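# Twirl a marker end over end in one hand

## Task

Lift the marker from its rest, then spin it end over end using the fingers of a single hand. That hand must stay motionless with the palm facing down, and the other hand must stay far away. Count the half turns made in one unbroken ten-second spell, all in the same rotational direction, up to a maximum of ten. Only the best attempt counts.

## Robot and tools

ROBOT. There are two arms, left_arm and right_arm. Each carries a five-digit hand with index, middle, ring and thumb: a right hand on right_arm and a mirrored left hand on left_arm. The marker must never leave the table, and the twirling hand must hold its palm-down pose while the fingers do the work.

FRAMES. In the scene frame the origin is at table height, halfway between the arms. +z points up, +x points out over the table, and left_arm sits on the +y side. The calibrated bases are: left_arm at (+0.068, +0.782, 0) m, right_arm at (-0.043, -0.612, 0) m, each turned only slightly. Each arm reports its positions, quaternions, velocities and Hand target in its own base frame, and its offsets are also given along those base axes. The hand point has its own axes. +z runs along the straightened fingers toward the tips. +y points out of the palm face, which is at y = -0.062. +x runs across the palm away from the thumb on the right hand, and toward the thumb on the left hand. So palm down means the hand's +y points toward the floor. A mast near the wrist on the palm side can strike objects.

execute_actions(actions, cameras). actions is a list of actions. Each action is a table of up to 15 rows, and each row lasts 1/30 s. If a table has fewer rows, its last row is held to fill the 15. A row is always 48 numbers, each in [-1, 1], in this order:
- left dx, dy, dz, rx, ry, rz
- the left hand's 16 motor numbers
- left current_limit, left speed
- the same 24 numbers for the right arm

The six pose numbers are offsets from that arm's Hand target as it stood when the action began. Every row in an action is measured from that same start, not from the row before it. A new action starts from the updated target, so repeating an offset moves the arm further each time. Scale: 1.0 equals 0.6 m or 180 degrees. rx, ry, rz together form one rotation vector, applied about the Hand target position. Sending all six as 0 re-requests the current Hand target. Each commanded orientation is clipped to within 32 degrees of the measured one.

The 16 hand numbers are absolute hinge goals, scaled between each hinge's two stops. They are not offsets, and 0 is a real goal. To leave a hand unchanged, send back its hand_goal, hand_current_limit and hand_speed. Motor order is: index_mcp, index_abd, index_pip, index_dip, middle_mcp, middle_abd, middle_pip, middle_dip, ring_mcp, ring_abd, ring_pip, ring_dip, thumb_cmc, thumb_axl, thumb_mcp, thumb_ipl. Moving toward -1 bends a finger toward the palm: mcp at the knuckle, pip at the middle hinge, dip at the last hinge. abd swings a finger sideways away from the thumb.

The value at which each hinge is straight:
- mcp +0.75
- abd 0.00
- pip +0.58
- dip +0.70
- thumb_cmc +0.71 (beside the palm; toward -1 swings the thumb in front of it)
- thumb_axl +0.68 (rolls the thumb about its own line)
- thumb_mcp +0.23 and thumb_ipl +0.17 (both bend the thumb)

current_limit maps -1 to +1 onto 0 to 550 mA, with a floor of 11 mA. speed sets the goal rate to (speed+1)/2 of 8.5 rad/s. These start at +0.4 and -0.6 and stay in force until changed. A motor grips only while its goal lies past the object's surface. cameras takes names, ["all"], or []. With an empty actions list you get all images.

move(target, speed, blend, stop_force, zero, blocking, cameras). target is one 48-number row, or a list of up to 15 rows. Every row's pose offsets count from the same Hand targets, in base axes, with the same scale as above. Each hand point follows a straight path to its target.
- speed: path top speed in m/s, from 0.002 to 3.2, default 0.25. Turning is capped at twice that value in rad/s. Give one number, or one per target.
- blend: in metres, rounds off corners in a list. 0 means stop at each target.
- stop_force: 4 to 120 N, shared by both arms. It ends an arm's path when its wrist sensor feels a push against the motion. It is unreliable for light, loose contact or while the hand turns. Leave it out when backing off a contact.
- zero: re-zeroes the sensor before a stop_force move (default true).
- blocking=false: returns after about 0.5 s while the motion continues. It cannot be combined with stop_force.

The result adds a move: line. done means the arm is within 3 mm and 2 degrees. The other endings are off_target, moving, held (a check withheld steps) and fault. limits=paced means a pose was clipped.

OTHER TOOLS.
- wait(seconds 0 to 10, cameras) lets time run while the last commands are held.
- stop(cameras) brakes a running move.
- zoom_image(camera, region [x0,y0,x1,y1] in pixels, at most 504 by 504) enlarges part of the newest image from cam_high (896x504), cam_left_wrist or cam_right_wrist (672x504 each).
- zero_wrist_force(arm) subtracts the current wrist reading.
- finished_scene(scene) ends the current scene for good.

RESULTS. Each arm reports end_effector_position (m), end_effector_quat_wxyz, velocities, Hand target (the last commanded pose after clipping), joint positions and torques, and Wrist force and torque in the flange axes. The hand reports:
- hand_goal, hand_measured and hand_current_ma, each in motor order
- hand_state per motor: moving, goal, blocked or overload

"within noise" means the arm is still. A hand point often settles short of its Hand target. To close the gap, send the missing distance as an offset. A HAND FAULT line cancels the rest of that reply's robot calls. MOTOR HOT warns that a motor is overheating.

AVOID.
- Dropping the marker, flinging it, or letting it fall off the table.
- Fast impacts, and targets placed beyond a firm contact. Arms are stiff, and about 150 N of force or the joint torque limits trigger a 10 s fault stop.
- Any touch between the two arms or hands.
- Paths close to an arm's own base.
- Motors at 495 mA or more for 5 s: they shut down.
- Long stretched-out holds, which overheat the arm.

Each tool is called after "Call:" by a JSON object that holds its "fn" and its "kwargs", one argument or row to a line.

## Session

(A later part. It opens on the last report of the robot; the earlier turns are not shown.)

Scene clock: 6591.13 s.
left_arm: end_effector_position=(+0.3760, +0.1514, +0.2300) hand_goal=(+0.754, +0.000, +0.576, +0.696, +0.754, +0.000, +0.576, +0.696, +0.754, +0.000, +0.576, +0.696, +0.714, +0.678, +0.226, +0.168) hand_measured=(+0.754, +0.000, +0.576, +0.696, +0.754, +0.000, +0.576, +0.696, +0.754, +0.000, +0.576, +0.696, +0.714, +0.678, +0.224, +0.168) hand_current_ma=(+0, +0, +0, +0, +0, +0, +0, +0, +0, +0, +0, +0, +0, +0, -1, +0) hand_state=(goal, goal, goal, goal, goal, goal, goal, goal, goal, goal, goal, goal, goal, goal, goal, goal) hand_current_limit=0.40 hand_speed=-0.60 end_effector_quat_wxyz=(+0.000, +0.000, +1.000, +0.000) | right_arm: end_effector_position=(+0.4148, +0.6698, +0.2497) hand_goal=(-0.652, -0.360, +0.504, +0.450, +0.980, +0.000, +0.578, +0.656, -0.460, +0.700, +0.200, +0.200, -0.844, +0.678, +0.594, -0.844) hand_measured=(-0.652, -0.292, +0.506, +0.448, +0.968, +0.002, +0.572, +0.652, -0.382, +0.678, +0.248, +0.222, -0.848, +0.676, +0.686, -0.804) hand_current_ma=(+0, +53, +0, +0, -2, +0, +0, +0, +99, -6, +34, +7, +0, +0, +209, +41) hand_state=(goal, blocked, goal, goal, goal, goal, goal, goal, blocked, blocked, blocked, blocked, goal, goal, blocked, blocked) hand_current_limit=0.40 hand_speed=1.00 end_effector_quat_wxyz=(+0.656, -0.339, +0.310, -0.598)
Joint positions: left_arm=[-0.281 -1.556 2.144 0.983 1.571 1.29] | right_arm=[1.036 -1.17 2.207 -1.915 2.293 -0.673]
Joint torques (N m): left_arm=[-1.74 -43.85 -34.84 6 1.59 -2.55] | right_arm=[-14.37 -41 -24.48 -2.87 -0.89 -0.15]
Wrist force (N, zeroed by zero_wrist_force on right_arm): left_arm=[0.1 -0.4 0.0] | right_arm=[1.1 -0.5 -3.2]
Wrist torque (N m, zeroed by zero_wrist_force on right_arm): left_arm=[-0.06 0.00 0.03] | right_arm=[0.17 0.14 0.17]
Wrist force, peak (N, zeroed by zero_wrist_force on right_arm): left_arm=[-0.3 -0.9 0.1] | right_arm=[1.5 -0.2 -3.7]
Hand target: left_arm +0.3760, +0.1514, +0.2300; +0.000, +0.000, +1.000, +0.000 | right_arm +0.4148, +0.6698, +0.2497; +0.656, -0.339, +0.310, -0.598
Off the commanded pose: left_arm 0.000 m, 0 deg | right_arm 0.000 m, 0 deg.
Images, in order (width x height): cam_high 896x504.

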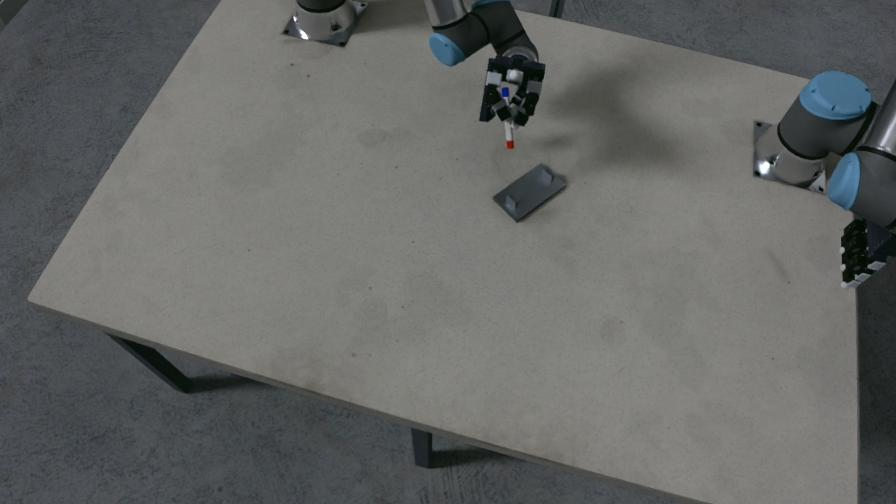

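Call:
{"fn": "execute_actions", "kwargs": {
  "actions": [
    [[0,0,0,0,0,0,0.754,0,0.576,0.696,0.754,0,0.576,0.696,0.754,0,0.576,0.696,0.714,0.678,0.226,0.168,0.4,-0.6,0,0,0,0,0,0,-0.62,-0.15,0.504,0.40,0.98,0.0,0.577,0.656,-0.46,0.70,0.20,0.20,-0.845,0.677,0.593,-0.845,0.4,-0.6]],
    [[0,0,0,0,0,0,0.754,0,0.576,0.696,0.754,0,0.576,0.696,0.754,0,0.576,0.696,0.714,0.678,0.226,0.168,0.4,-0.6,0,0,0,0,0,0,-0.525,-0.24,0.504,-0.014,0.98,0.0,0.577,0.656,-0.46,0.70,0.20,0.20,-0.845,0.677,0.593,-0.845,0.4,-0.6]],
    [[0,0,0,0,0,0,0.754,0,0.576,0.696,0.754,0,0.576,0.696,0.754,0,0.576,0.696,0.714,0.678,0.226,0.168,0.4,-0.6,0,0,0,0,0,0,-0.553,-0.330,0.504,0.116,0.98,0.0,0.577,0.656,-0.46,0.70,0.20,0.20,-0.845,0.677,0.593,-0.845,0.4,-0.8]],
    [[0,0,0,0,0,0,0.754,0,0.576,0.696,0.754,0,0.576,0.696,0.754,0,0.576,0.696,0.714,0.678,0.226,0.168,0.4,-0.6,0,0,0,0,0,0,-0.605,-0.40,0.504,0.319,0.98,0.0,0.577,0.656,-0.46,0.70,0.20,0.20,-0.845,0.677,0.593,-0.845,0.4,-0.8]]
  ],
  "cameras": ["cam_high"]
}}

Call:
{"fn": "zoom_image", "kwargs": {
  "camera": "cam_high",
  "region": [460, 60, 560, 160]
}}

Scene clock: 6666.70 s.
left_arm: end_effector_position=(+0.3760, +0.1514, +0.2300) hand_goal=(+0.754, +0.000, +0.576, +0.696, +0.754, +0.000, +0.576, +0.696, +0.754, +0.000, +0.576, +0.696, +0.714, +0.678, +0.226, +0.168) hand_measured=(+0.754, +0.000, +0.576, +0.696, +0.754, +0.000, +0.576, +0.696, +0.754, +0.000, +0.576, +0.696, +0.714, +0.678, +0.224, +0.168) hand_current_ma=(+0, +0, +0, +0, +0, +0, +0, +0, +0, +0, +0, +0, +0, +0, -1, +0) hand_state=(goal, goal, goal, goal, goal, goal, goal, goal, goal, goal, goal, goal, goal, goal, goal, goal) hand_current_limit=0.40 hand_speed=-0.60 end_effector_quat_wxyz=(+0.000, +0.000, +1.000, +0.000) | right_arm: end_effector_position=(+0.4148, +0.6698, +0.2497) hand_goal=(-0.604, -0.400, +0.504, +0.320, +0.980, +0.000, +0.578, +0.656, -0.460, +0.700, +0.200, +0.200, -0.844, +0.678, +0.594, -0.844) hand_measured=(-0.594, -0.344, +0.508, +0.314, +0.968, +0.002, +0.572, +0.652, -0.382, +0.664, +0.248, +0.222, -0.848, +0.676, +0.686, -0.804) hand_current_ma=(+2, +35, +0, +0, -2, +0, +0, +0, +99, -14, +34, +7, +0, +0, +209, +41) hand_state=(goal, blocked, goal, goal, goal, goal, goal, goal, blocked, blocked, blocked, blocked, goal, goal, blocked, blocked) hand_current_limit=0.40 hand_speed=-0.80 end_effector_quat_wxyz=(+0.656, -0.339, +0.310, -0.598)
Joint positions: left_arm=[-0.281 -1.556 2.144 0.983 1.571 1.29] | right_arm=[1.036 -1.17 2.207 -1.915 2.293 -0.673]
Joint torques (N m): left_arm=[0.28 -43.04 -36.05 5.93 1.41 -2.53] | right_arm=[-14.29 -40.32 -23.19 -3.09 -1.01 -0.34]
Wrist force (N, zeroed by zero_wrist_force on right_arm): left_arm=[-0.1 -0.4 -0.1] | right_arm=[1.0 -0.5 -3.6]
Wrist torque (N m, zeroed by zero_wrist_force on right_arm): left_arm=[-0.05 0.02 0.02] | right_arm=[0.19 0.16 0.16]
Wrist force, peak (N, zeroed by zero_wrist_force on right_arm): left_arm=[-0.2 -0.9 -0.1] | right_arm=[1.0 -0.1 -3.8]
Hand target: left_arm +0.3760, +0.1514, +0.2300; +0.000, +0.000, +1.000, +0.000 | right_arm +0.4148, +0.6698, +0.2497; +0.656, -0.339, +0.310, -0.598
Off the commanded pose: left_arm 0.000 m, 0 deg | right_arm 0.000 m, 0 deg.
Images, in order (width x height): cam_high 896x504.

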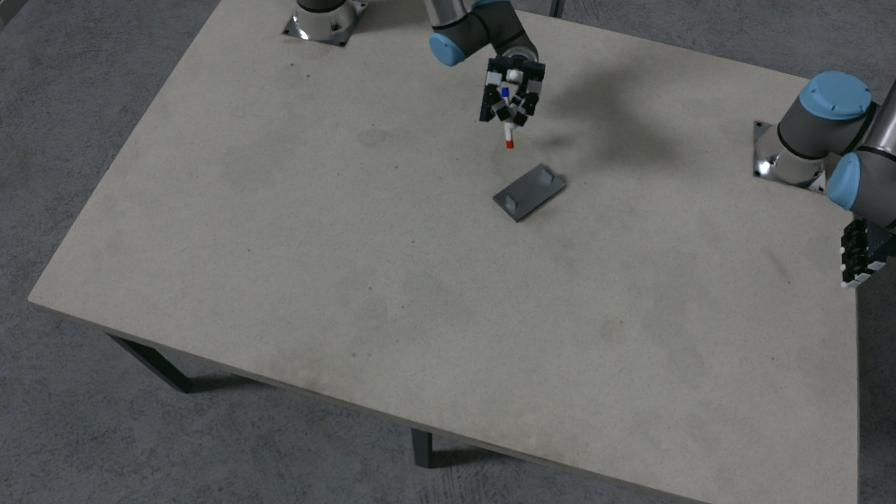

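Scaled by 5.040 from the camera's 896x504 image, which has a finer 1280x720 frame.

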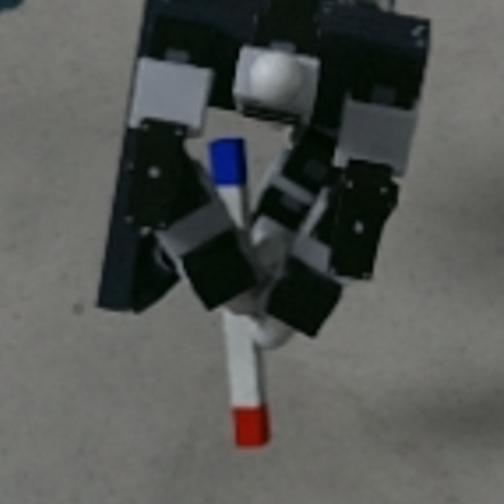

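Call:
{"fn": "execute_actions", "kwargs": {
  "actions": [
    [[0,0,0,0,0,0,0.754,0,0.576,0.696,0.754,0,0.576,0.696,0.754,0,0.576,0.696,0.714,0.678,0.226,0.168,0.4,-0.6,0,0,0,0,0,0,-0.55,-0.15,0.504,0.30,0.98,0.0,0.577,0.656,-0.46,0.70,0.20,0.20,-0.845,0.677,0.593,-0.845,0.4,-0.6]],
    [[0,0,0,0,0,0,0.754,0,0.576,0.696,0.754,0,0.576,0.696,0.754,0,0.576,0.696,0.714,0.678,0.226,0.168,0.4,-0.6,0,0,0,0,0,0,0.20,0.0,0.504,-0.30,0.98,0.0,0.577,0.656,-0.46,0.70,0.20,0.20,-0.845,0.677,0.593,-0.845,0.4,-0.6]]
  ]
}}

Call:
{"fn": "move", "kwargs": {
  "target": [0,0,0,0,0,0,0.754,0,0.576,0.696,0.754,0,0.576,0.696,0.754,0,0.576,0.696,0.714,0.678,0.226,0.168,0.4,-0.6,0,0,0,0,0,0.2778,0.20,0.0,0.504,-0.30,0.98,0.0,0.577,0.656,-0.46,0.70,0.20,0.20,-0.845,0.677,0.593,-0.845,0.4,-0.6],
  "speed": 0.4
}}

Call:
{"fn": "move", "kwargs": {
  "target": [0,0,0,0,0,0,0.754,0,0.576,0.696,0.754,0,0.576,0.696,0.754,0,0.576,0.696,0.714,0.678,0.226,0.168,0.4,-0.6,0,0,0,-0.1602,0.11,0,0.20,0.0,0.504,-0.30,0.98,0.0,0.577,0.656,-0.46,0.70,0.20,0.20,-0.845,0.677,0.593,-0.845,0.4,-0.6],
  "speed": 0.4
}}

Call:
{"fn": "move", "kwargs": {
  "target": [0,0,0,0,0,0,0.754,0,0.576,0.696,0.754,0,0.576,0.696,0.754,0,0.576,0.696,0.714,0.678,0.226,0.168,0.4,-0.6,0,0,-0.266,-0.0943,-0.1373,0,0.20,0.0,0.504,-0.30,0.98,0.0,0.577,0.656,-0.46,0.70,0.20,0.20,-0.845,0.677,0.593,-0.845,0.4,-0.6],
  "speed": 0.25,
  "cameras": ["all"]
}}

Call:
{"fn": "zoom_image", "kwargs": {
  "camera": "cam_high",
  "region": [420, 70, 580, 190]
}}

Scene clock: 6727.83 s.
left_arm: end_effector_position=(+0.3760, +0.1514, +0.2300) hand_goal=(+0.754, +0.000, +0.576, +0.696, +0.754, +0.000, +0.576, +0.696, +0.754, +0.000, +0.576, +0.696, +0.714, +0.678, +0.226, +0.168) hand_measured=(+0.754, +0.000, +0.576, +0.696, +0.754, +0.000, +0.576, +0.696, +0.754, +0.000, +0.576, +0.696, +0.714, +0.678, +0.224, +0.168) hand_current_ma=(+0, +0, +0, +0, +0, +0, +0, +0, +0, +0, +0, +0, +0, +0, -1, +0) hand_state=(goal, goal, goal, goal, goal, goal, goal, goal, goal, goal, goal, goal, goal, goal, goal, goal) hand_current_limit=0.40 hand_speed=-0.60 end_effector_quat_wxyz=(+0.000, +0.000, +1.000, +0.000) | right_arm: end_effector_position=(+0.4148, +0.6698, +0.2497) hand_goal=(+0.200, +0.000, +0.504, -0.300, +0.980, +0.000, +0.578, +0.656, -0.460, +0.700, +0.200, +0.200, -0.844, +0.678, +0.594, -0.844) hand_measured=(+0.178, -0.004, +0.504, -0.298, +0.968, +0.002, +0.572, +0.652, -0.382, +0.686, +0.248, +0.222, -0.848, +0.676, +0.686, -0.804) hand_current_ma=(-8, +0, +0, +0, -2, +0, +0, +0, +99, -2, +34, +7, +0, +0, +209, +41) hand_state=(blocked, goal, goal, goal, goal, goal, goal, goal, blocked, goal, blocked, blocked, goal, goal, blocked, blocked) hand_current_limit=0.40 hand_speed=-0.60 end_effector_quat_wxyz=(+0.656, -0.339, +0.310, -0.598)
Joint positions: left_arm=[-0.281 -1.556 2.144 0.983 1.571 1.29] | right_arm=[1.036 -1.17 2.207 -1.915 2.293 -0.673]
Joint torques (N m): left_arm=[-2.07 -42.82 -35.85 5.79 1.51 -2.62] | right_arm=[-12.75 -40.47 -22.1 -3.32 -1.45 -0.34]
Wrist force (N, zeroed by zero_wrist_force on right_arm): left_arm=[-0.1 -0.4 -0.2] | right_arm=[1.1 -0.3 -3.2]
Wrist torque (N m, zeroed by zero_wrist_force on right_arm): left_arm=[-0.04 0.03 0.01] | right_arm=[0.16 0.13 0.17]
Wrist force, peak (N, zeroed by zero_wrist_force on right_arm): left_arm=[-0.3 -0.9 0.1] | right_arm=[1.1 -0.4 -3.7]
Hand target: left_arm +0.3760, +0.1514, +0.2300; +0.000, +0.000, +1.000, +0.000 | right_arm +0.4148, +0.6698, +0.2497; +0.656, -0.339, +0.310, -0.598
Off the commanded pose: left_arm 0.000 m, 0 deg | right_arm 0.000 m, 0 deg.

Scene clock: 6729.47 s.
left_arm: end_effector_position=(+0.3760, +0.1514, +0.2300) hand_goal=(+0.754, +0.000, +0.576, +0.696, +0.754, +0.000, +0.576, +0.696, +0.754, +0.000, +0.576, +0.696, +0.714, +0.678, +0.226, +0.168) hand_measured=(+0.754, +0.000, +0.576, +0.696, +0.754, +0.000, +0.576, +0.696, +0.754, +0.000, +0.576, +0.696, +0.714, +0.678, +0.224, +0.168) hand_current_ma=(+0, +0, +0, +0, +0, +0, +0, +0, +0, +0, +0, +0, +0, +0, -1, +0) hand_state=(goal, goal, goal, goal, goal, goal, goal, goal, goal, goal, goal, goal, goal, goal, goal, goal) hand_current_limit=0.40 hand_speed=-0.60 end_effector_quat_wxyz=(+0.000, +0.000, +1.000, +0.000) | right_arm: end_effector_position=(+0.4148, +0.6697, +0.2497) hand_goal=(+0.200, +0.000, +0.504, -0.300, +0.980, +0.000, +0.578, +0.656, -0.460, +0.700, +0.200, +0.200, -0.844, +0.678, +0.594, -0.844) hand_measured=(+0.178, -0.004, +0.504, -0.298, +0.970, +0.002, +0.572, +0.652, -0.382, +0.686, +0.248, +0.222, -0.848, +0.676, +0.686, -0.804) hand_current_ma=(-7, +0, +0, +0, -2, +0, +0, +0, +99, -2, +34, +7, +0, +0, +209, +41) hand_state=(blocked, goal, goal, goal, goal, goal, goal, goal, blocked, goal, blocked, blocked, goal, goal, blocked, blocked) hand_current_limit=0.40 hand_speed=-0.60 end_effector_quat_wxyz=(+0.848, -0.438, +0.137, -0.265) end_effector_velocity=(-0.001, +0.000, -0.001) end_effector_angular_velocity=(-0.002, +0.000, +0.006)
Joint positions: left_arm=[-0.281 -1.556 2.144 0.983 1.571 1.29] | right_arm=[0.668 -1.309 2.372 -1.701 1.33 0.175]
Joint velocities: left_arm=[within noise] | right_arm=[-0.001 0 0.001 0 -0.006 0.003]
Joint torques (N m): left_arm=[-1.54 -42.99 -35.85 5.89 1.27 -2.45] | right_arm=[-16.33 -40.23 -32.46 -1.03 -3 2.69]
Wrist force (N, zeroed by zero_wrist_force on right_arm): left_arm=[0.1 -0.6 -0.1] | right_arm=[0.7 0.3 -3.4]
Wrist torque (N m, zeroed by zero_wrist_force on right_arm): left_arm=[-0.07 0.00 0.04] | right_arm=[0.27 0.07 0.07]
Wrist force, peak (N, zeroed by zero_wrist_force on right_arm): left_arm=[0.0 -0.9 0.1] | right_arm=[0.8 -0.3 -4.0]
Hand target: left_arm +0.3760, +0.1514, +0.2300; +0.000, +0.000, +1.000, +0.000 | right_arm +0.4148, +0.6698, +0.2497; +0.848, -0.438, +0.137, -0.265
Off the commanded pose: left_arm 0.000 m, 0 deg | right_arm 0.000 m, 0 deg.
move: done

Scene clock: 6730.80 s.
left_arm: end_effector_position=(+0.3760, +0.1514, +0.2300) hand_goal=(+0.754, +0.000, +0.576, +0.696, +0.754, +0.000, +0.576, +0.696, +0.754, +0.000, +0.576, +0.696, +0.714, +0.678, +0.226, +0.168) hand_measured=(+0.754, +0.000, +0.576, +0.696, +0.754, +0.000, +0.576, +0.696, +0.754, +0.000, +0.576, +0.696, +0.714, +0.678, +0.224, +0.168) hand_current_ma=(+0, +0, +0, +0, +0, +0, +0, +0, +0, +0, +0, +0, +0, +0, -1, +0) hand_state=(goal, goal, goal, goal, goal, goal, goal, goal, goal, goal, goal, goal, goal, goal, goal, goal) hand_current_limit=0.40 hand_speed=-0.60 end_effector_quat_wxyz=(+0.000, +0.000, +1.000, +0.000) | right_arm: end_effector_position=(+0.4147, +0.6698, +0.2496) hand_goal=(+0.200, +0.000, +0.504, -0.300, +0.980, +0.000, +0.578, +0.656, -0.460, +0.700, +0.200, +0.200, -0.844, +0.678, +0.594, -0.844) hand_measured=(+0.182, -0.004, +0.504, -0.298, +0.970, +0.002, +0.572, +0.652, -0.382, +0.686, +0.248, +0.222, -0.848, +0.676, +0.686, -0.804) hand_current_ma=(-5, +0, +0, +0, -2, +0, +0, +0, +99, -2, +34, +7, +0, +0, +209, +41) hand_state=(goal, goal, goal, goal, goal, goal, goal, goal, blocked, goal, blocked, blocked, goal, goal, blocked, blocked) hand_current_limit=0.40 hand_speed=-0.60 end_effector_quat_wxyz=(+0.677, -0.673, +0.210, -0.212)
Joint positions: left_arm=[-0.281 -1.556 2.144 0.983 1.571 1.29] | right_arm=[0.67 -1.489 2.123 -0.639 1.275 0]
Joint torques (N m): left_arm=[-0.94 -42.92 -35.49 5.91 1.52 -2.78] | right_arm=[-16.52 -54.07 -43.24 1.42 -2.98 -0.13]
Wrist force (N, zeroed by zero_wrist_force on right_arm): left_arm=[-0.1 -0.9 0.2] | right_arm=[0.2 0.7 -1.5]
Wrist torque (N m, zeroed by zero_wrist_force on right_arm): left_arm=[-0.14 0.02 0.03] | right_arm=[0.16 0.04 -0.05]
Wrist force, peak (N, zeroed by zero_wrist_force on right_arm): left_arm=[-0.1 -0.9 0.2] | right_arm=[0.5 0.9 -3.8]
Hand target: left_arm +0.3760, +0.1514, +0.2300; +0.000, +0.000, +1.000, +0.000 | right_arm +0.4148, +0.6698, +0.2497; +0.677, -0.673, +0.210, -0.212
Off the commanded pose: left_arm 0.000 m, 0 deg | right_arm 0.000 m, 0 deg.
move: done

Scene clock: 6732.33 s.
left_arm: end_effector_position=(+0.3760, +0.1514, +0.2300) hand_goal=(+0.754, +0.000, +0.576, +0.696, +0.754, +0.000, +0.576, +0.696, +0.754, +0.000, +0.576, +0.696, +0.714, +0.678, +0.226, +0.168) hand_measured=(+0.754, +0.000, +0.576, +0.696, +0.754, +0.000, +0.576, +0.696, +0.754, +0.000, +0.576, +0.696, +0.714, +0.678, +0.224, +0.168) hand_current_ma=(+0, +0, +0, +0, +0, +0, +0, +0, +0, +0, +0, +0, +0, +0, -1, +0) hand_state=(goal, goal, goal, goal, goal, goal, goal, goal, goal, goal, goal, goal, goal, goal, goal, goal) hand_current_limit=0.40 hand_speed=-0.60 end_effector_quat_wxyz=(+0.000, +0.000, +1.000, +0.000) | right_arm: end_effector_position=(+0.4146, +0.6698, +0.0901) hand_goal=(+0.200, +0.000, +0.504, -0.300, +0.980, +0.000, +0.578, +0.656, -0.460, +0.700, +0.200, +0.200, -0.844, +0.678, +0.594, -0.844) hand_measured=(+0.184, +0.000, +0.504, -0.298, +0.970, +0.002, +0.572, +0.652, -0.382, +0.690, +0.248, +0.222, -0.844, +0.676, +0.686, -0.804) hand_current_ma=(-4, +0, +0, +0, -2, +0, +0, +0, +99, -1, +34, +7, +0, +0, +209, +41) hand_state=(goal, goal, goal, goal, goal, goal, goal, goal, blocked, goal, blocked, blocked, goal, goal, blocked, blocked) hand_current_limit=0.40 hand_speed=-0.60 end_effector_quat_wxyz=(-0.600, +0.704, -0.027, +0.379)
Joint positions: left_arm=[-0.281 -1.556 2.144 0.983 1.571 1.29] | right_arm=[0.754 -1.257 2.224 -0.973 1.356 -0.524]
Joint torques (N m): left_arm=[-0.81 -43.01 -36.04 5.98 1.58 -2.53] | right_arm=[-20.87 -30.97 -32.24 -3.58 -3.73 -2.48]
Wrist force (N, zeroed by zero_wrist_force on right_arm): left_arm=[0.1 -0.4 -0.2] | right_arm=[-1.1 -0.4 -2.4]
Wrist torque (N m, zeroed by zero_wrist_force on right_arm): left_arm=[-0.04 0.00 0.04] | right_arm=[0.19 0.30 -0.08]
Wrist force, peak (N, zeroed by zero_wrist_force on right_arm): left_arm=[0.1 -0.8 -0.1] | right_arm=[-2.5 1.0 -2.3]
Hand target: left_arm +0.3760, +0.1514, +0.2300; +0.000, +0.000, +1.000, +0.000 | right_arm +0.4148, +0.6698, +0.0901; -0.600, +0.704, -0.027, +0.379
Off the commanded pose: left_arm 0.000 m, 0 deg | right_arm 0.000 m, 0 deg.
move: done

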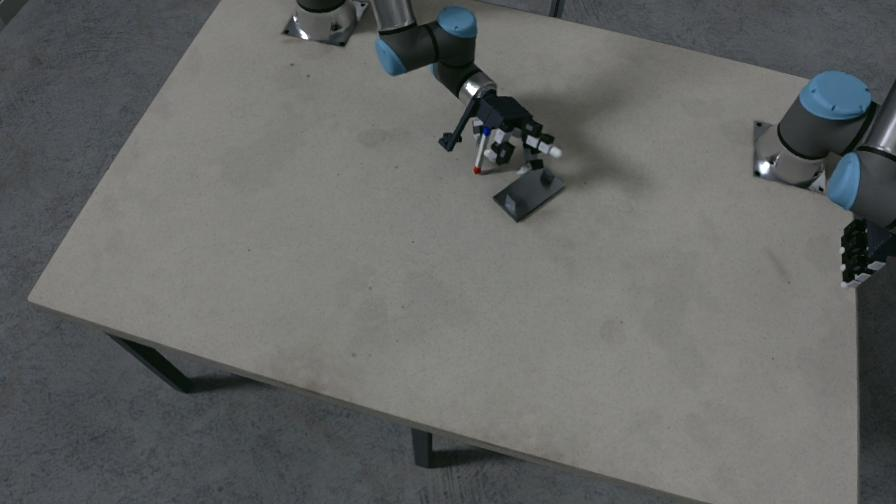

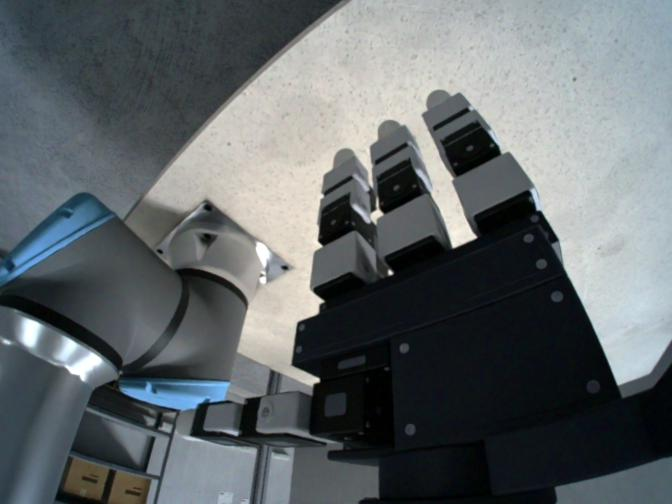

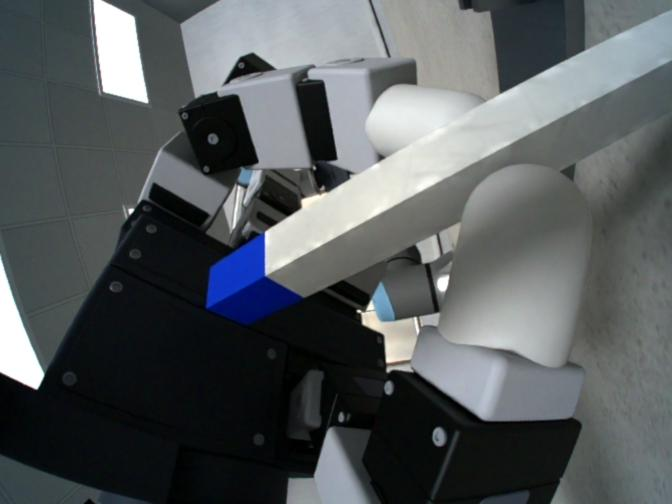

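Scaled by 3.150 from the camera's 896x504 image, which has a finer 1280x720 frame.

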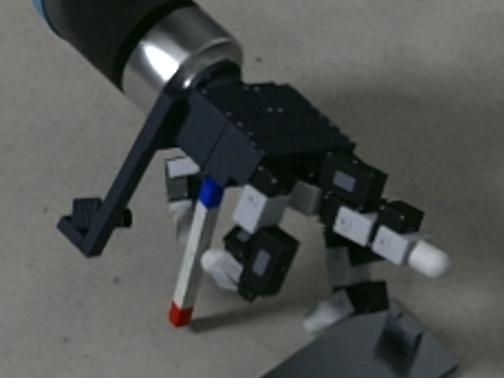

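Call:
{"fn": "move", "kwargs": {
  "target": [0,0,0,0,0,0,0.754,0,0.576,0.696,0.754,0,0.576,0.696,0.754,0,0.576,0.696,0.714,0.678,0.226,0.168,0.4,-0.6,-0.0566,-0.0824,0,0,0,0,0.70,0.0,0.504,0.30,0.98,0.0,0.577,0.656,-0.46,0.70,0.20,0.20,-0.845,0.677,0.593,-0.845,0.4,-0.6],
  "speed": 0.2
}}

Call:
{"fn": "move", "kwargs": {
  "target": [0,0,0,0,0,0,0.754,0,0.576,0.696,0.754,0,0.576,0.696,0.754,0,0.576,0.696,0.714,0.678,0.226,0.168,0.4,-0.6,0,0,-0.03,0,0,0,0.70,0.0,0.504,0.30,0.98,0.0,0.577,0.656,-0.46,0.70,0.20,0.20,-0.845,0.677,0.593,-0.845,0.4,-0.6],
  "speed": 0.015,
  "stop_force": 4,
  "cameras": ["cam_right_wrist"]
}}

Scene clock: 6744.87 s.
left_arm: end_effector_position=(+0.3760, +0.1514, +0.2300) hand_goal=(+0.754, +0.000, +0.576, +0.696, +0.754, +0.000, +0.576, +0.696, +0.754, +0.000, +0.576, +0.696, +0.714, +0.678, +0.226, +0.168) hand_measured=(+0.754, +0.000, +0.576, +0.696, +0.754, +0.000, +0.576, +0.696, +0.754, +0.000, +0.576, +0.696, +0.714, +0.678, +0.224, +0.168) hand_current_ma=(+0, +0, +0, +0, +0, +0, +0, +0, +0, +0, +0, +0, +0, +0, -1, +0) hand_state=(goal, goal, goal, goal, goal, goal, goal, goal, goal, goal, goal, goal, goal, goal, goal, goal) hand_current_limit=0.40 hand_speed=-0.60 end_effector_quat_wxyz=(+0.000, +0.000, +1.000, +0.000) | right_arm: end_effector_position=(+0.3810, +0.6203, +0.0902) hand_goal=(+0.700, +0.000, +0.504, +0.300, +0.980, +0.000, +0.578, +0.656, -0.460, +0.700, +0.200, +0.200, -0.844, +0.678, +0.594, -0.844) hand_measured=(+0.682, +0.000, +0.504, +0.296, +0.970, +0.002, +0.572, +0.652, -0.382, +0.690, +0.248, +0.222, -0.844, +0.676, +0.686, -0.804) hand_current_ma=(-6, +0, +0, +0, -2, +0, +0, +0, +99, -1, +34, +7, +0, +0, +209, +41) hand_state=(goal, goal, goal, goal, goal, goal, goal, goal, blocked, goal, blocked, blocked, goal, goal, blocked, blocked) hand_current_limit=0.40 hand_speed=-0.60 end_effector_quat_wxyz=(-0.600, +0.704, -0.027, +0.379)
Joint positions: left_arm=[-0.281 -1.556 2.144 0.983 1.571 1.29] | right_arm=[0.725 -1.333 2.339 -1.013 1.328 -0.524]
Joint torques (N m): left_arm=[0.97 -42.93 -35.43 5.99 1.62 -2.7] | right_arm=[19.33 -48.21 -16.39 2.11 3 1.85]
Wrist force (N, zeroed by zero_wrist_force on right_arm): left_arm=[-0.3 -0.5 0.1] | right_arm=[-0.9 -0.5 -2.1]
Wrist torque (N m, zeroed by zero_wrist_force on right_arm): left_arm=[-0.09 0.05 0.01] | right_arm=[0.18 0.18 -0.04]
Wrist force, peak (N, zeroed by zero_wrist_force on right_arm): left_arm=[0.1 -0.8 -0.4] | right_arm=[-1.1 -0.4 -4.2]
Hand target: left_arm +0.3760, +0.1514, +0.2300; +0.000, +0.000, +1.000, +0.000 | right_arm +0.3808, +0.6203, +0.0901; -0.600, +0.704, -0.027, +0.379
Off the commanded pose: left_arm 0.000 m, 0 deg | right_arm 0.000 m, 0 deg.
move: done

Scene clock: 6747.27 s.
left_arm: end_effector_position=(+0.3760, +0.1514, +0.2300) hand_goal=(+0.754, +0.000, +0.576, +0.696, +0.754, +0.000, +0.576, +0.696, +0.754, +0.000, +0.576, +0.696, +0.714, +0.678, +0.226, +0.168) hand_measured=(+0.754, +0.000, +0.576, +0.696, +0.754, +0.000, +0.576, +0.696, +0.754, +0.000, +0.576, +0.696, +0.714, +0.678, +0.224, +0.168) hand_current_ma=(+0, +0, +0, +0, +0, +0, +0, +0, +0, +0, +0, +0, +0, +0, -1, +0) hand_state=(goal, goal, goal, goal, goal, goal, goal, goal, goal, goal, goal, goal, goal, goal, goal, goal) hand_current_limit=0.40 hand_speed=-0.60 end_effector_quat_wxyz=(+0.000, +0.000, +1.000, +0.000) | right_arm: end_effector_position=(+0.3808, +0.6203, +0.0721) hand_goal=(+0.700, +0.000, +0.504, +0.300, +0.980, +0.000, +0.578, +0.656, -0.460, +0.700, +0.200, +0.200, -0.844, +0.678, +0.594, -0.844) hand_measured=(+0.682, +0.000, +0.504, +0.296, +0.970, +0.002, +0.572, +0.652, -0.382, +0.696, +0.248, +0.222, -0.844, +0.676, +0.686, -0.804) hand_current_ma=(-6, +0, +0, +0, -2, +0, +0, +0, +99, +0, +34, +7, +0, +0, +209, +41) hand_state=(goal, goal, goal, goal, goal, goal, goal, goal, blocked, goal, blocked, blocked, goal, goal, blocked, blocked) hand_current_limit=0.40 hand_speed=-0.60 end_effector_quat_wxyz=(-0.600, +0.704, -0.027, +0.379)
Joint positions: left_arm=[-0.281 -1.556 2.144 0.983 1.571 1.29] | right_arm=[0.726 -1.297 2.346 -1.056 1.328 -0.524]
Joint torques (N m): left_arm=[1.1 -43.58 -35.48 5.92 1.44 -2.6] | right_arm=[18.09 -57.78 -29.45 1.69 2.97 2.15]
Wrist force (N, zeroed by zero_wrist_force on right_arm): left_arm=[0.0 -0.5 -0.1] | right_arm=[-1.0 -0.6 -2.7]
Wrist torque (N m, zeroed by zero_wrist_force on right_arm): left_arm=[-0.07 0.00 0.03] | right_arm=[0.23 0.20 -0.05]
Wrist force, peak (N, zeroed by zero_wrist_force on right_arm): left_arm=[-0.1 -0.7 -0.4] | right_arm=[-0.1 -3.1 -2.4]
Hand target: left_arm +0.3760, +0.1514, +0.2300; +0.000, +0.000, +1.000, +0.000 | right_arm +0.3808, +0.6203, +0.0721; -0.600, +0.704, -0.027, +0.379
Off the commanded pose: left_arm 0.000 m, 0 deg | right_arm 0.000 m, 0 deg.
move: done
Images, in order (width x height): cam_right_wrist 672x504.

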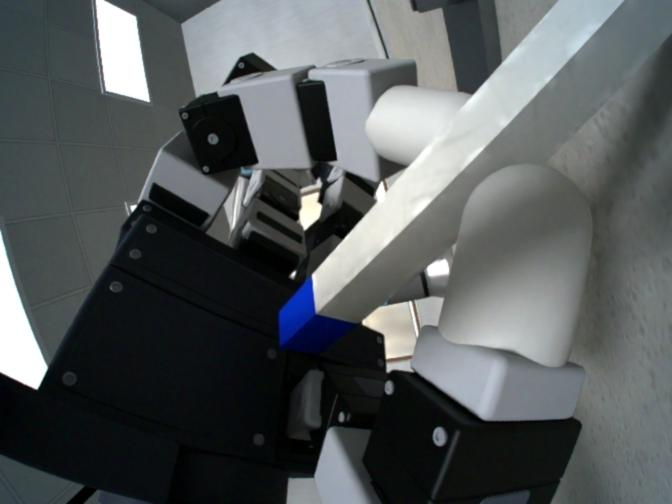

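Call:
{"fn": "move", "kwargs": {
  "target": [
    [0,0,0,0,0,0,0.754,0,0.576,0.696,0.754,0,0.576,0.696,0.754,0,0.576,0.696,0.714,0.678,0.226,0.168,0.4,-0.6,-0.0137,0.0094,-0.010,0,0,0,0.70,0.0,0.504,0.30,0.98,0.0,0.577,0.656,-0.46,0.70,0.20,0.20,-0.845,0.677,0.593,-0.845,0.4,-0.6],
    [0,0,0,0,0,0,0.754,0,0.576,0.696,0.754,0,0.576,0.696,0.754,0,0.576,0.696,0.714,0.678,0.226,0.168,0.4,-0.6,-0.0275,0.0189,-0.0217,0,0,0,0.70,0.0,0.504,0.30,0.98,0.0,0.577,0.656,-0.46,0.70,0.20,0.20,-0.845,0.677,0.593,-0.845,0.4,-0.6],
    [0,0,0,0,0,0,0.754,0,0.576,0.696,0.754,0,0.576,0.696,0.754,0,0.576,0.696,0.714,0.678,0.226,0.168,0.4,-0.6,-0.0412,0.0283,-0.0367,0,0,0,0.70,0.0,0.504,0.30,0.98,0.0,0.577,0.656,-0.46,0.70,0.20,0.20,-0.845,0.677,0.593,-0.845,0.4,-0.6]
  ],
  "speed": 0.02,
  "stop_force": 5,
  "cameras": ["cam_right_wrist"]
}}

Scene clock: 6761.60 s.
left_arm: end_effector_position=(+0.3760, +0.1514, +0.2300) hand_goal=(+0.754, +0.000, +0.576, +0.696, +0.754, +0.000, +0.576, +0.696, +0.754, +0.000, +0.576, +0.696, +0.714, +0.678, +0.226, +0.168) hand_measured=(+0.754, +0.000, +0.576, +0.696, +0.754, +0.000, +0.576, +0.696, +0.754, +0.000, +0.576, +0.696, +0.714, +0.678, +0.224, +0.168) hand_current_ma=(+0, +0, +0, +0, +0, +0, +0, +0, +0, +0, +0, +0, +0, +0, -1, +0) hand_state=(goal, goal, goal, goal, goal, goal, goal, goal, goal, goal, goal, goal, goal, goal, goal, goal) hand_current_limit=0.40 hand_speed=-0.60 end_effector_quat_wxyz=(+0.000, +0.000, +1.000, +0.000) | right_arm: end_effector_position=(+0.3561, +0.6373, +0.0501) hand_goal=(+0.700, +0.000, +0.504, +0.300, +0.980, +0.000, +0.578, +0.656, -0.460, +0.700, +0.200, +0.200, -0.844, +0.678, +0.594, -0.844) hand_measured=(+0.682, +0.000, +0.504, +0.296, +0.970, +0.002, +0.572, +0.652, -0.382, +0.692, +0.248, +0.222, -0.838, +0.676, +0.686, -0.804) hand_current_ma=(-6, +0, +0, +0, -2, +0, +0, +0, +99, -1, +34, +7, +1, +0, +206, +41) hand_state=(goal, goal, goal, goal, goal, goal, goal, goal, blocked, goal, blocked, blocked, goal, goal, blocked, blocked) hand_current_limit=0.40 hand_speed=-0.60 end_effector_quat_wxyz=(-0.600, +0.704, -0.027, +0.379)
Joint positions: left_arm=[-0.281 -1.556 2.144 0.983 1.571 1.29] | right_arm=[0.79 -1.248 2.345 -1.104 1.392 -0.524]
Joint torques (N m): left_arm=[-0.81 -43.17 -35.28 5.88 1.29 -2.56] | right_arm=[-20.19 -58.51 -23.75 1.52 -3.53 -2.5]
Wrist force (N, zeroed by zero_wrist_force on right_arm): left_arm=[-0.2 -0.5 -0.2] | right_arm=[-1.2 -0.7 -2.8]
Wrist torque (N m, zeroed by zero_wrist_force on right_arm): left_arm=[-0.05 0.04 0.01] | right_arm=[0.19 0.24 -0.02]
Wrist force, peak (N, zeroed by zero_wrist_force on right_arm): left_arm=[-0.3 -0.9 0.1] | right_arm=[-1.6 -0.5 -2.8]
Hand target: left_arm +0.3760, +0.1514, +0.2300; +0.000, +0.000, +1.000, +0.000 | right_arm +0.3561, +0.6373, +0.0501; -0.600, +0.704, -0.027, +0.379
Off the commanded pose: left_arm 0.000 m, 0 deg | right_arm 0.000 m, 0 deg.
move: done
Images, in order (width x height): cam_right_wrist 672x504.

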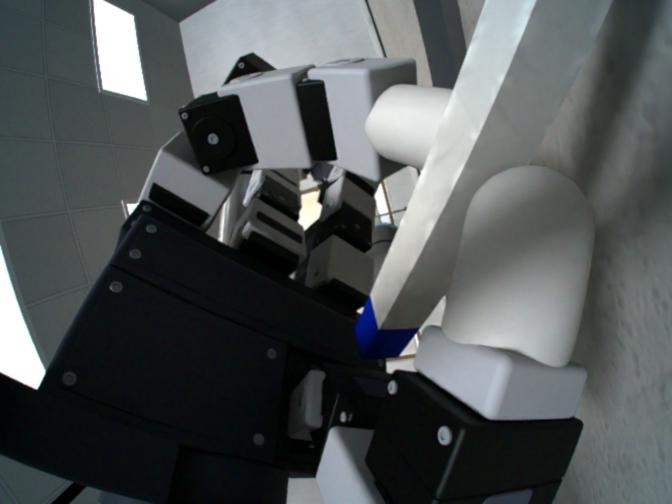

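Call:
{"fn": "move", "kwargs": {
  "target": [0,0,0,0,0,0,0.754,0,0.576,0.696,0.754,0,0.576,0.696,0.754,0,0.576,0.696,0.714,0.678,0.226,0.168,0.4,-0.6,0,0,0.12,0,0,0,0.70,0.0,0.504,0.30,0.98,0.0,0.577,0.656,-0.46,0.70,0.20,0.20,-0.845,0.677,0.593,-0.845,0.4,-0.6],
  "speed": 0.2
}}

Call:
{"fn": "move", "kwargs": {
  "target": [0,0,0,0,0,0,0.754,0,0.576,0.696,0.754,0,0.576,0.696,0.754,0,0.576,0.696,0.714,0.678,0.226,0.168,0.4,-0.6,0.02,0,0,0.0943,0.1373,0,0.70,0.0,0.504,0.30,0.98,0.0,0.577,0.656,-0.46,0.70,0.20,0.20,-0.845,0.677,0.593,-0.845,0.4,-0.6],
  "speed": 0.3
}}

Call:
{"fn": "move", "kwargs": {
  "target": [0,0,0,0,0,0,0.754,0,0.576,0.696,0.754,0,0.576,0.696,0.754,0,0.576,0.696,0.714,0.678,0.226,0.168,0.4,-0.6,0,0,-0.0568,0,0,0,0.70,0.0,0.504,0.30,0.98,0.0,0.577,0.656,-0.46,0.70,0.20,0.20,-0.845,0.677,0.593,-0.845,0.4,-0.6],
  "speed": 0.06,
  "cameras": ["cam_right_wrist"]
}}

Call:
{"fn": "move", "kwargs": {
  "target": [
    [0,0,0,0,0,0,0.754,0,0.576,0.696,0.754,0,0.576,0.696,0.754,0,0.576,0.696,0.714,0.678,0.226,0.168,0.4,-0.6,0,0,-0.0075,0,0,0,0.70,0.0,0.504,0.30,0.98,0.0,0.577,0.656,-0.46,0.70,0.20,0.20,-0.845,0.677,0.593,-0.845,0.4,-0.6],
    [0,0,0,0,0,0,0.754,0,0.576,0.696,0.754,0,0.576,0.696,0.754,0,0.576,0.696,0.714,0.678,0.226,0.168,0.4,-0.6,-0.0076,0.0052,-0.0125,0,0,0,0.70,0.0,0.504,0.30,0.98,0.0,0.577,0.656,-0.46,0.70,0.20,0.20,-0.845,0.677,0.593,-0.845,0.4,-0.6],
    [0,0,0,0,0,0,0.754,0,0.576,0.696,0.754,0,0.576,0.696,0.754,0,0.576,0.696,0.714,0.678,0.226,0.168,0.4,-0.6,-0.0146,0.01,-0.0183,0,0,0,0.70,0.0,0.504,0.30,0.98,0.0,0.577,0.656,-0.46,0.70,0.20,0.20,-0.845,0.677,0.593,-0.845,0.4,-0.6],
    [0,0,0,0,0,0,0.754,0,0.576,0.696,0.754,0,0.576,0.696,0.754,0,0.576,0.696,0.714,0.678,0.226,0.168,0.4,-0.6,-0.0213,0.0146,-0.025,0,0,0,0.70,0.0,0.504,0.30,0.98,0.0,0.577,0.656,-0.46,0.70,0.20,0.20,-0.845,0.677,0.593,-0.845,0.4,-0.6],
    [0,0,0,0,0,0,0.754,0,0.576,0.696,0.754,0,0.576,0.696,0.754,0,0.576,0.696,0.714,0.678,0.226,0.168,0.4,-0.6,-0.0273,0.0188,-0.0328,0,0,0,0.70,0.0,0.504,0.30,0.98,0.0,0.577,0.656,-0.46,0.70,0.20,0.20,-0.845,0.677,0.593,-0.845,0.4,-0.6],
    [0,0,0,0,0,0,0.754,0,0.576,0.696,0.754,0,0.576,0.696,0.754,0,0.576,0.696,0.714,0.678,0.226,0.168,0.4,-0.6,-0.0319,0.0219,-0.0395,0,0,0,0.70,0.0,0.504,0.30,0.98,0.0,0.577,0.656,-0.46,0.70,0.20,0.20,-0.845,0.677,0.593,-0.845,0.4,-0.6]
  ],
  "speed": 0.02,
  "stop_force": 6,
  "cameras": ["cam_right_wrist"]
}}

Scene clock: 6790.83 s.
left_arm: end_effector_position=(+0.3760, +0.1514, +0.2300) hand_goal=(+0.754, +0.000, +0.576, +0.696, +0.754, +0.000, +0.576, +0.696, +0.754, +0.000, +0.576, +0.696, +0.714, +0.678, +0.226, +0.168) hand_measured=(+0.754, +0.000, +0.576, +0.696, +0.754, +0.000, +0.576, +0.696, +0.754, +0.000, +0.576, +0.696, +0.714, +0.678, +0.224, +0.168) hand_current_ma=(+0, +0, +0, +0, +0, +0, +0, +0, +0, +0, +0, +0, +0, +0, -1, +0) hand_state=(goal, goal, goal, goal, goal, goal, goal, goal, goal, goal, goal, goal, goal, goal, goal, goal) hand_current_limit=0.40 hand_speed=-0.60 end_effector_quat_wxyz=(+0.000, +0.000, +1.000, +0.000) | right_arm: end_effector_position=(+0.3562, +0.6373, +0.1220) hand_goal=(+0.700, +0.000, +0.504, +0.300, +0.980, +0.000, +0.578, +0.656, -0.460, +0.700, +0.200, +0.200, -0.844, +0.678, +0.594, -0.844) hand_measured=(+0.682, +0.000, +0.504, +0.296, +0.970, +0.002, +0.572, +0.652, -0.382, +0.692, +0.248, +0.222, -0.836, +0.676, +0.686, -0.804) hand_current_ma=(-5, +0, +0, +0, -2, +0, +0, +0, +99, -1, +34, +7, +1, +0, +204, +41) hand_state=(goal, goal, goal, goal, goal, goal, goal, goal, blocked, goal, blocked, blocked, goal, goal, blocked, blocked) hand_current_limit=0.40 hand_speed=-0.60 end_effector_quat_wxyz=(-0.600, +0.704, -0.027, +0.379)
Joint positions: left_arm=[-0.281 -1.556 2.144 0.983 1.571 1.29] | right_arm=[0.79 -1.385 2.314 -0.936 1.392 -0.524]
Joint torques (N m): left_arm=[-0.54 -42.54 -34.58 6.15 1.43 -2.79] | right_arm=[-2.25 -54.22 -23.4 0.54 0.2 -1.61]
Wrist force (N, zeroed by zero_wrist_force on right_arm): left_arm=[-0.2 -0.7 0.1] | right_arm=[-1.3 -0.6 -2.4]
Wrist torque (N m, zeroed by zero_wrist_force on right_arm): left_arm=[-0.11 0.05 0.01] | right_arm=[0.15 0.27 -0.06]
Wrist force, peak (N, zeroed by zero_wrist_force on right_arm): left_arm=[0.1 -0.9 -0.1] | right_arm=[-2.6 1.3 -2.7]
Hand target: left_arm +0.3760, +0.1514, +0.2300; +0.000, +0.000, +1.000, +0.000 | right_arm +0.3561, +0.6373, +0.1221; -0.600, +0.704, -0.027, +0.379
Off the commanded pose: left_arm 0.000 m, 0 deg | right_arm 0.000 m, 0 deg.
move: done

Scene clock: 6792.20 s.
left_arm: end_effector_position=(+0.3760, +0.1514, +0.2300) hand_goal=(+0.754, +0.000, +0.576, +0.696, +0.754, +0.000, +0.576, +0.696, +0.754, +0.000, +0.576, +0.696, +0.714, +0.678, +0.226, +0.168) hand_measured=(+0.754, +0.000, +0.576, +0.696, +0.754, +0.000, +0.576, +0.696, +0.754, +0.000, +0.576, +0.696, +0.714, +0.678, +0.224, +0.168) hand_current_ma=(+0, +0, +0, +0, +0, +0, +0, +0, +0, +0, +0, +0, +0, +0, -1, +0) hand_state=(goal, goal, goal, goal, goal, goal, goal, goal, goal, goal, goal, goal, goal, goal, goal, goal) hand_current_limit=0.40 hand_speed=-0.60 end_effector_quat_wxyz=(+0.000, +0.000, +1.000, +0.000) | right_arm: end_effector_position=(+0.3682, +0.6373, +0.1220) hand_goal=(+0.700, +0.000, +0.504, +0.300, +0.980, +0.000, +0.578, +0.656, -0.460, +0.700, +0.200, +0.200, -0.844, +0.678, +0.594, -0.844) hand_measured=(+0.682, +0.000, +0.504, +0.296, +0.970, +0.002, +0.572, +0.652, -0.382, +0.690, +0.248, +0.222, -0.836, +0.676, +0.686, -0.804) hand_current_ma=(-5, +0, +0, +0, -2, +0, +0, +0, +99, -1, +34, +7, +1, +0, +204, +41) hand_state=(goal, goal, goal, goal, goal, goal, goal, goal, blocked, goal, blocked, blocked, goal, goal, blocked, blocked) hand_current_limit=0.40 hand_speed=-0.60 end_effector_quat_wxyz=(+0.677, -0.673, +0.209, -0.212)
Joint positions: left_arm=[-0.281 -1.556 2.144 0.983 1.571 1.29] | right_arm=[0.677 -1.386 2.314 -0.934 1.283 -0.001]
Joint torques (N m): left_arm=[-0.49 -41.98 -35.18 5.88 1.63 -2.41] | right_arm=[14.68 -52.68 -20.97 0.39 2.96 2.46]
Wrist force (N, zeroed by zero_wrist_force on right_arm): left_arm=[0.1 -0.7 0.2] | right_arm=[0.0 0.2 -1.7]
Wrist torque (N m, zeroed by zero_wrist_force on right_arm): left_arm=[-0.12 0.01 0.04] | right_arm=[0.13 0.11 -0.01]
Wrist force, peak (N, zeroed by zero_wrist_force on right_arm): left_arm=[-0.2 -0.7 -0.4] | right_arm=[-1.8 -0.8 -2.7]
Hand target: left_arm +0.3760, +0.1514, +0.2300; +0.000, +0.000, +1.000, +0.000 | right_arm +0.3681, +0.6373, +0.1221; +0.677, -0.673, +0.210, -0.212
Off the commanded pose: left_arm 0.000 m, 0 deg | right_arm 0.000 m, 0 deg.
move: done

Scene clock: 6793.10 s.
left_arm: end_effector_position=(+0.3760, +0.1514, +0.2300) hand_goal=(+0.754, +0.000, +0.576, +0.696, +0.754, +0.000, +0.576, +0.696, +0.754, +0.000, +0.576, +0.696, +0.714, +0.678, +0.226, +0.168) hand_measured=(+0.754, +0.000, +0.576, +0.696, +0.754, +0.000, +0.576, +0.696, +0.754, +0.000, +0.576, +0.696, +0.714, +0.678, +0.224, +0.168) hand_current_ma=(+0, +0, +0, +0, +0, +0, +0, +0, +0, +0, +0, +0, +0, +0, -1, +0) hand_state=(goal, goal, goal, goal, goal, goal, goal, goal, goal, goal, goal, goal, goal, goal, goal, goal) hand_current_limit=0.40 hand_speed=-0.60 end_effector_quat_wxyz=(+0.000, +0.000, +1.000, +0.000) | right_arm: end_effector_position=(+0.3680, +0.6372, +0.0879) hand_goal=(+0.700, +0.000, +0.504, +0.300, +0.980, +0.000, +0.578, +0.656, -0.460, +0.700, +0.200, +0.200, -0.844, +0.678, +0.594, -0.844) hand_measured=(+0.682, +0.000, +0.504, +0.296, +0.970, +0.002, +0.572, +0.652, -0.382, +0.688, +0.248, +0.222, -0.836, +0.676, +0.686, -0.806) hand_current_ma=(-5, +0, +0, +0, -2, +0, +0, +0, +99, -1, +34, +7, +1, +0, +204, +40) hand_state=(goal, goal, goal, goal, goal, goal, goal, goal, blocked, goal, blocked, blocked, goal, goal, blocked, blocked) hand_current_limit=0.40 hand_speed=-0.60 end_effector_quat_wxyz=(+0.677, -0.673, +0.210, -0.212)
Joint positions: left_arm=[-0.281 -1.556 2.144 0.983 1.571 1.29] | right_arm=[0.677 -1.324 2.331 -1.014 1.283 0]
Joint torques (N m): left_arm=[-0.48 -44.18 -35.83 5.95 1.63 -2.39] | right_arm=[18.91 -51.54 -31.4 1.64 3.11 2.54]
Wrist force (N, zeroed by zero_wrist_force on right_arm): left_arm=[0.1 -0.5 -0.2] | right_arm=[0.6 0.6 -1.8]
Wrist torque (N m, zeroed by zero_wrist_force on right_arm): left_arm=[-0.05 0.00 0.03] | right_arm=[0.19 0.00 0.03]
Wrist force, peak (N, zeroed by zero_wrist_force on right_arm): left_arm=[0.1 -0.8 0.2] | right_arm=[0.6 1.2 -1.6]
Hand target: left_arm +0.3760, +0.1514, +0.2300; +0.000, +0.000, +1.000, +0.000 | right_arm +0.3681, +0.6373, +0.0880; +0.677, -0.673, +0.210, -0.212
Off the commanded pose: left_arm 0.000 m, 0 deg | right_arm 0.000 m, 0 deg.
move: done
Images, in order (width x height): cam_right_wrist 672x504.

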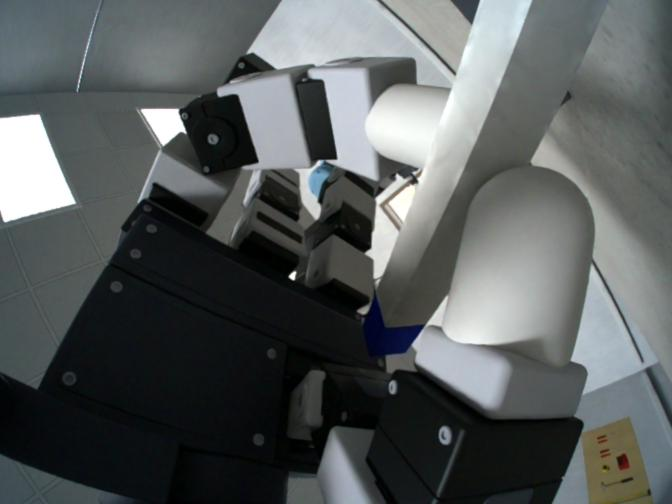

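Scene clock: 6796.07 s.
left_arm: end_effector_position=(+0.3760, +0.1514, +0.2300) hand_goal=(+0.754, +0.000, +0.576, +0.696, +0.754, +0.000, +0.576, +0.696, +0.754, +0.000, +0.576, +0.696, +0.714, +0.678, +0.226, +0.168) hand_measured=(+0.754, +0.000, +0.576, +0.696, +0.754, +0.000, +0.576, +0.696, +0.754, +0.000, +0.576, +0.696, +0.714, +0.678, +0.224, +0.168) hand_current_ma=(+0, +0, +0, +0, +0, +0, +0, +0, +0, +0, +0, +0, +0, +0, -1, +0) hand_state=(goal, goal, goal, goal, goal, goal, goal, goal, goal, goal, goal, goal, goal, goal, goal, goal) hand_current_limit=0.40 hand_speed=-0.60 end_effector_quat_wxyz=(+0.000, +0.000, +1.000, +0.000) | right_arm: end_effector_position=(+0.3490, +0.6504, +0.0643) hand_goal=(+0.700, +0.000, +0.504, +0.300, +0.980, +0.000, +0.578, +0.656, -0.460, +0.700, +0.200, +0.200, -0.844, +0.678, +0.594, -0.844) hand_measured=(+0.682, +0.000, +0.504, +0.296, +0.970, +0.002, +0.572, +0.652, -0.382, +0.686, +0.248, +0.222, -0.836, +0.676, +0.686, -0.806) hand_current_ma=(-5, +0, +0, +0, -2, +0, +0, +0, +99, -2, +34, +7, +1, +0, +202, +40) hand_state=(goal, goal, goal, goal, goal, goal, goal, goal, blocked, goal, blocked, blocked, goal, goal, blocked, blocked) hand_current_limit=0.40 hand_speed=-0.60 end_effector_quat_wxyz=(+0.677, -0.673, +0.210, -0.212)
Joint positions: left_arm=[-0.281 -1.556 2.144 0.983 1.571 1.29] | right_arm=[0.726 -1.275 2.336 -1.067 1.332 -0.001]
Joint torques (N m): left_arm=[0.48 -42.42 -35.84 5.93 1.82 -2.39] | right_arm=[-20.54 -58.86 -26.89 1.71 -3.42 -2.16]
Wrist force (N, zeroed by zero_wrist_force on right_arm): left_arm=[-0.3 -0.5 -0.2] | right_arm=[0.3 0.5 -1.6]
Wrist torque (N m, zeroed by zero_wrist_force on right_arm): left_arm=[-0.05 0.04 0.00] | right_arm=[0.21 0.05 0.04]
Wrist force, peak (N, zeroed by zero_wrist_force on right_arm): left_arm=[-0.3 -1.0 0.1] | right_arm=[0.3 0.3 -2.0]
Hand target: left_arm +0.3760, +0.1514, +0.2300; +0.000, +0.000, +1.000, +0.000 | right_arm +0.3490, +0.6504, +0.0643; +0.677, -0.673, +0.210, -0.212
Off the commanded pose: left_arm 0.000 m, 0 deg | right_arm 0.000 m, 0 deg.
move: done
Images, in order (width x height): cam_right_wrist 672x504.

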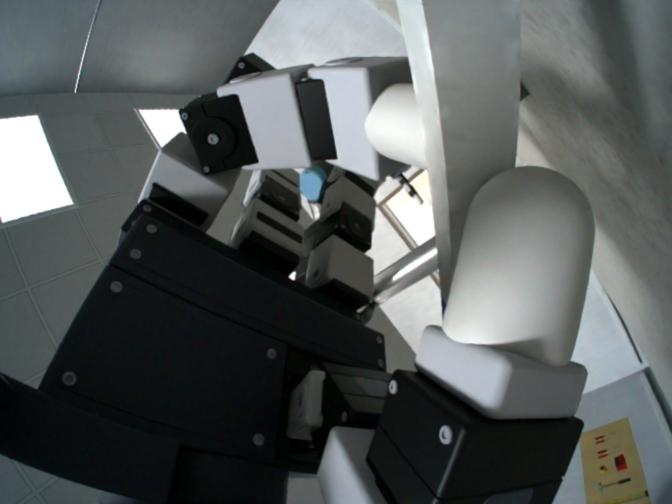

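Call:
{"fn": "execute_actions", "kwargs": {
  "actions": [],
  "cameras": ["cam_right_wrist","cam_high"]
}}

Scene clock: 6839.43 s.
left_arm: end_effector_position=(+0.3760, +0.1514, +0.2300) hand_goal=(+0.754, +0.000, +0.576, +0.696, +0.754, +0.000, +0.576, +0.696, +0.754, +0.000, +0.576, +0.696, +0.714, +0.678, +0.226, +0.168) hand_measured=(+0.754, +0.000, +0.576, +0.696, +0.754, +0.000, +0.576, +0.696, +0.754, +0.000, +0.576, +0.696, +0.714, +0.678, +0.224, +0.168) hand_current_ma=(+0, +0, +0, +0, +0, +0, +0, +0, +0, +0, +0, +0, +0, +0, -1, +0) hand_state=(goal, goal, goal, goal, goal, goal, goal, goal, goal, goal, goal, goal, goal, goal, goal, goal) hand_current_limit=0.40 hand_speed=-0.60 end_effector_quat_wxyz=(+0.000, +0.000, +1.000, +0.000) | right_arm: end_effector_position=(+0.3490, +0.6504, +0.0643) hand_goal=(+0.700, +0.000, +0.504, +0.300, +0.980, +0.000, +0.578, +0.656, -0.460, +0.700, +0.200, +0.200, -0.844, +0.678, +0.594, -0.844) hand_measured=(+0.682, +0.000, +0.504, +0.296, +0.970, +0.002, +0.572, +0.652, -0.382, +0.686, +0.248, +0.222, -0.836, +0.676, +0.686, -0.806) hand_current_ma=(-5, +0, +0, +0, -2, +0, +0, +0, +99, -2, +34, +7, +1, +0, +202, +40) hand_state=(goal, goal, goal, goal, goal, goal, goal, goal, blocked, goal, blocked, blocked, goal, goal, blocked, blocked) hand_current_limit=0.40 hand_speed=-0.60 end_effector_quat_wxyz=(+0.677, -0.673, +0.210, -0.212)
Joint positions: left_arm=[-0.281 -1.556 2.144 0.983 1.571 1.29] | right_arm=[0.726 -1.275 2.336 -1.067 1.332 -0.001]
Joint velocities: within noise
Joint torques (N m): left_arm=[-1.08 -42.96 -35.66 6.13 1.27 -2.74] | right_arm=[-20.78 -56.25 -28.03 1.65 -3.32 -0.95]
Wrist force (N, zeroed by zero_wrist_force on right_arm): left_arm=[-0.3 -0.7 -0.1] | right_arm=[0.0 0.2 -1.5]
Wrist torque (N m, zeroed by zero_wrist_force on right_arm): left_arm=[-0.09 0.06 0.00] | right_arm=[0.16 0.09 0.01]
Wrist force, peak (N, zeroed by zero_wrist_force on right_arm): left_arm=[-0.3 -0.8 -0.2] | right_arm=[0.3 0.4 -2.2]
Hand target: left_arm +0.3760, +0.1514, +0.2300; +0.000, +0.000, +1.000, +0.000 | right_arm +0.3490, +0.6504, +0.0643; +0.677, -0.673, +0.210, -0.212
Off the commanded pose: left_arm 0.000 m, 0 deg | right_arm 0.000 m, 0 deg.
Images, in order (width x height): cam_high 896x504, cam_right_wrist 672x504.

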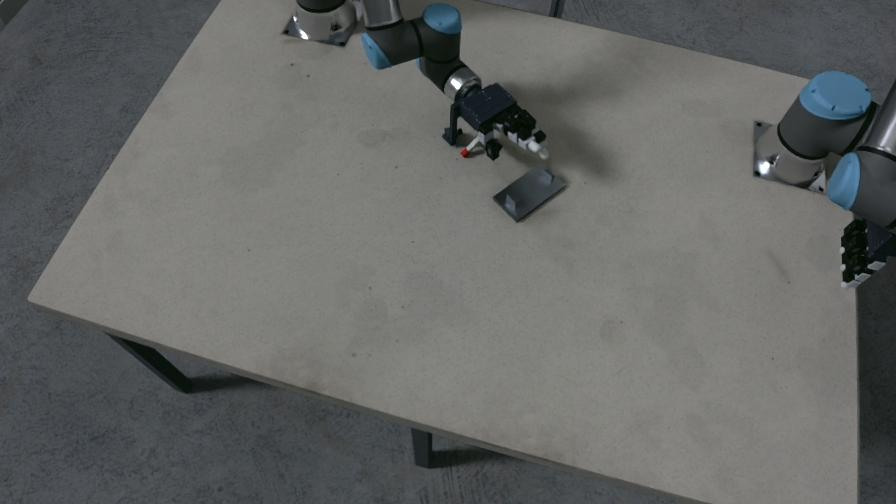

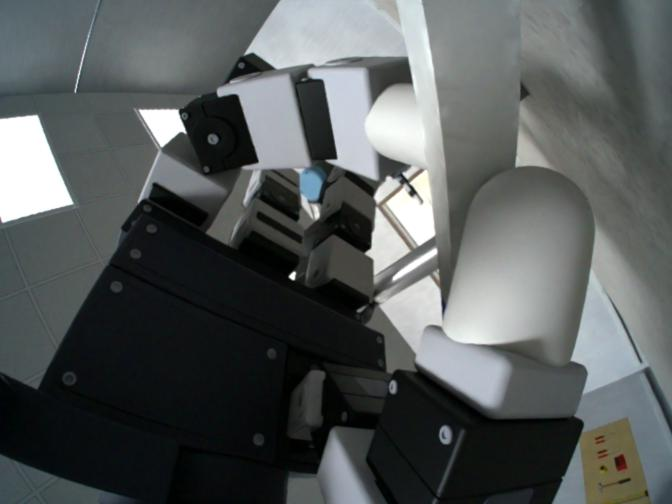

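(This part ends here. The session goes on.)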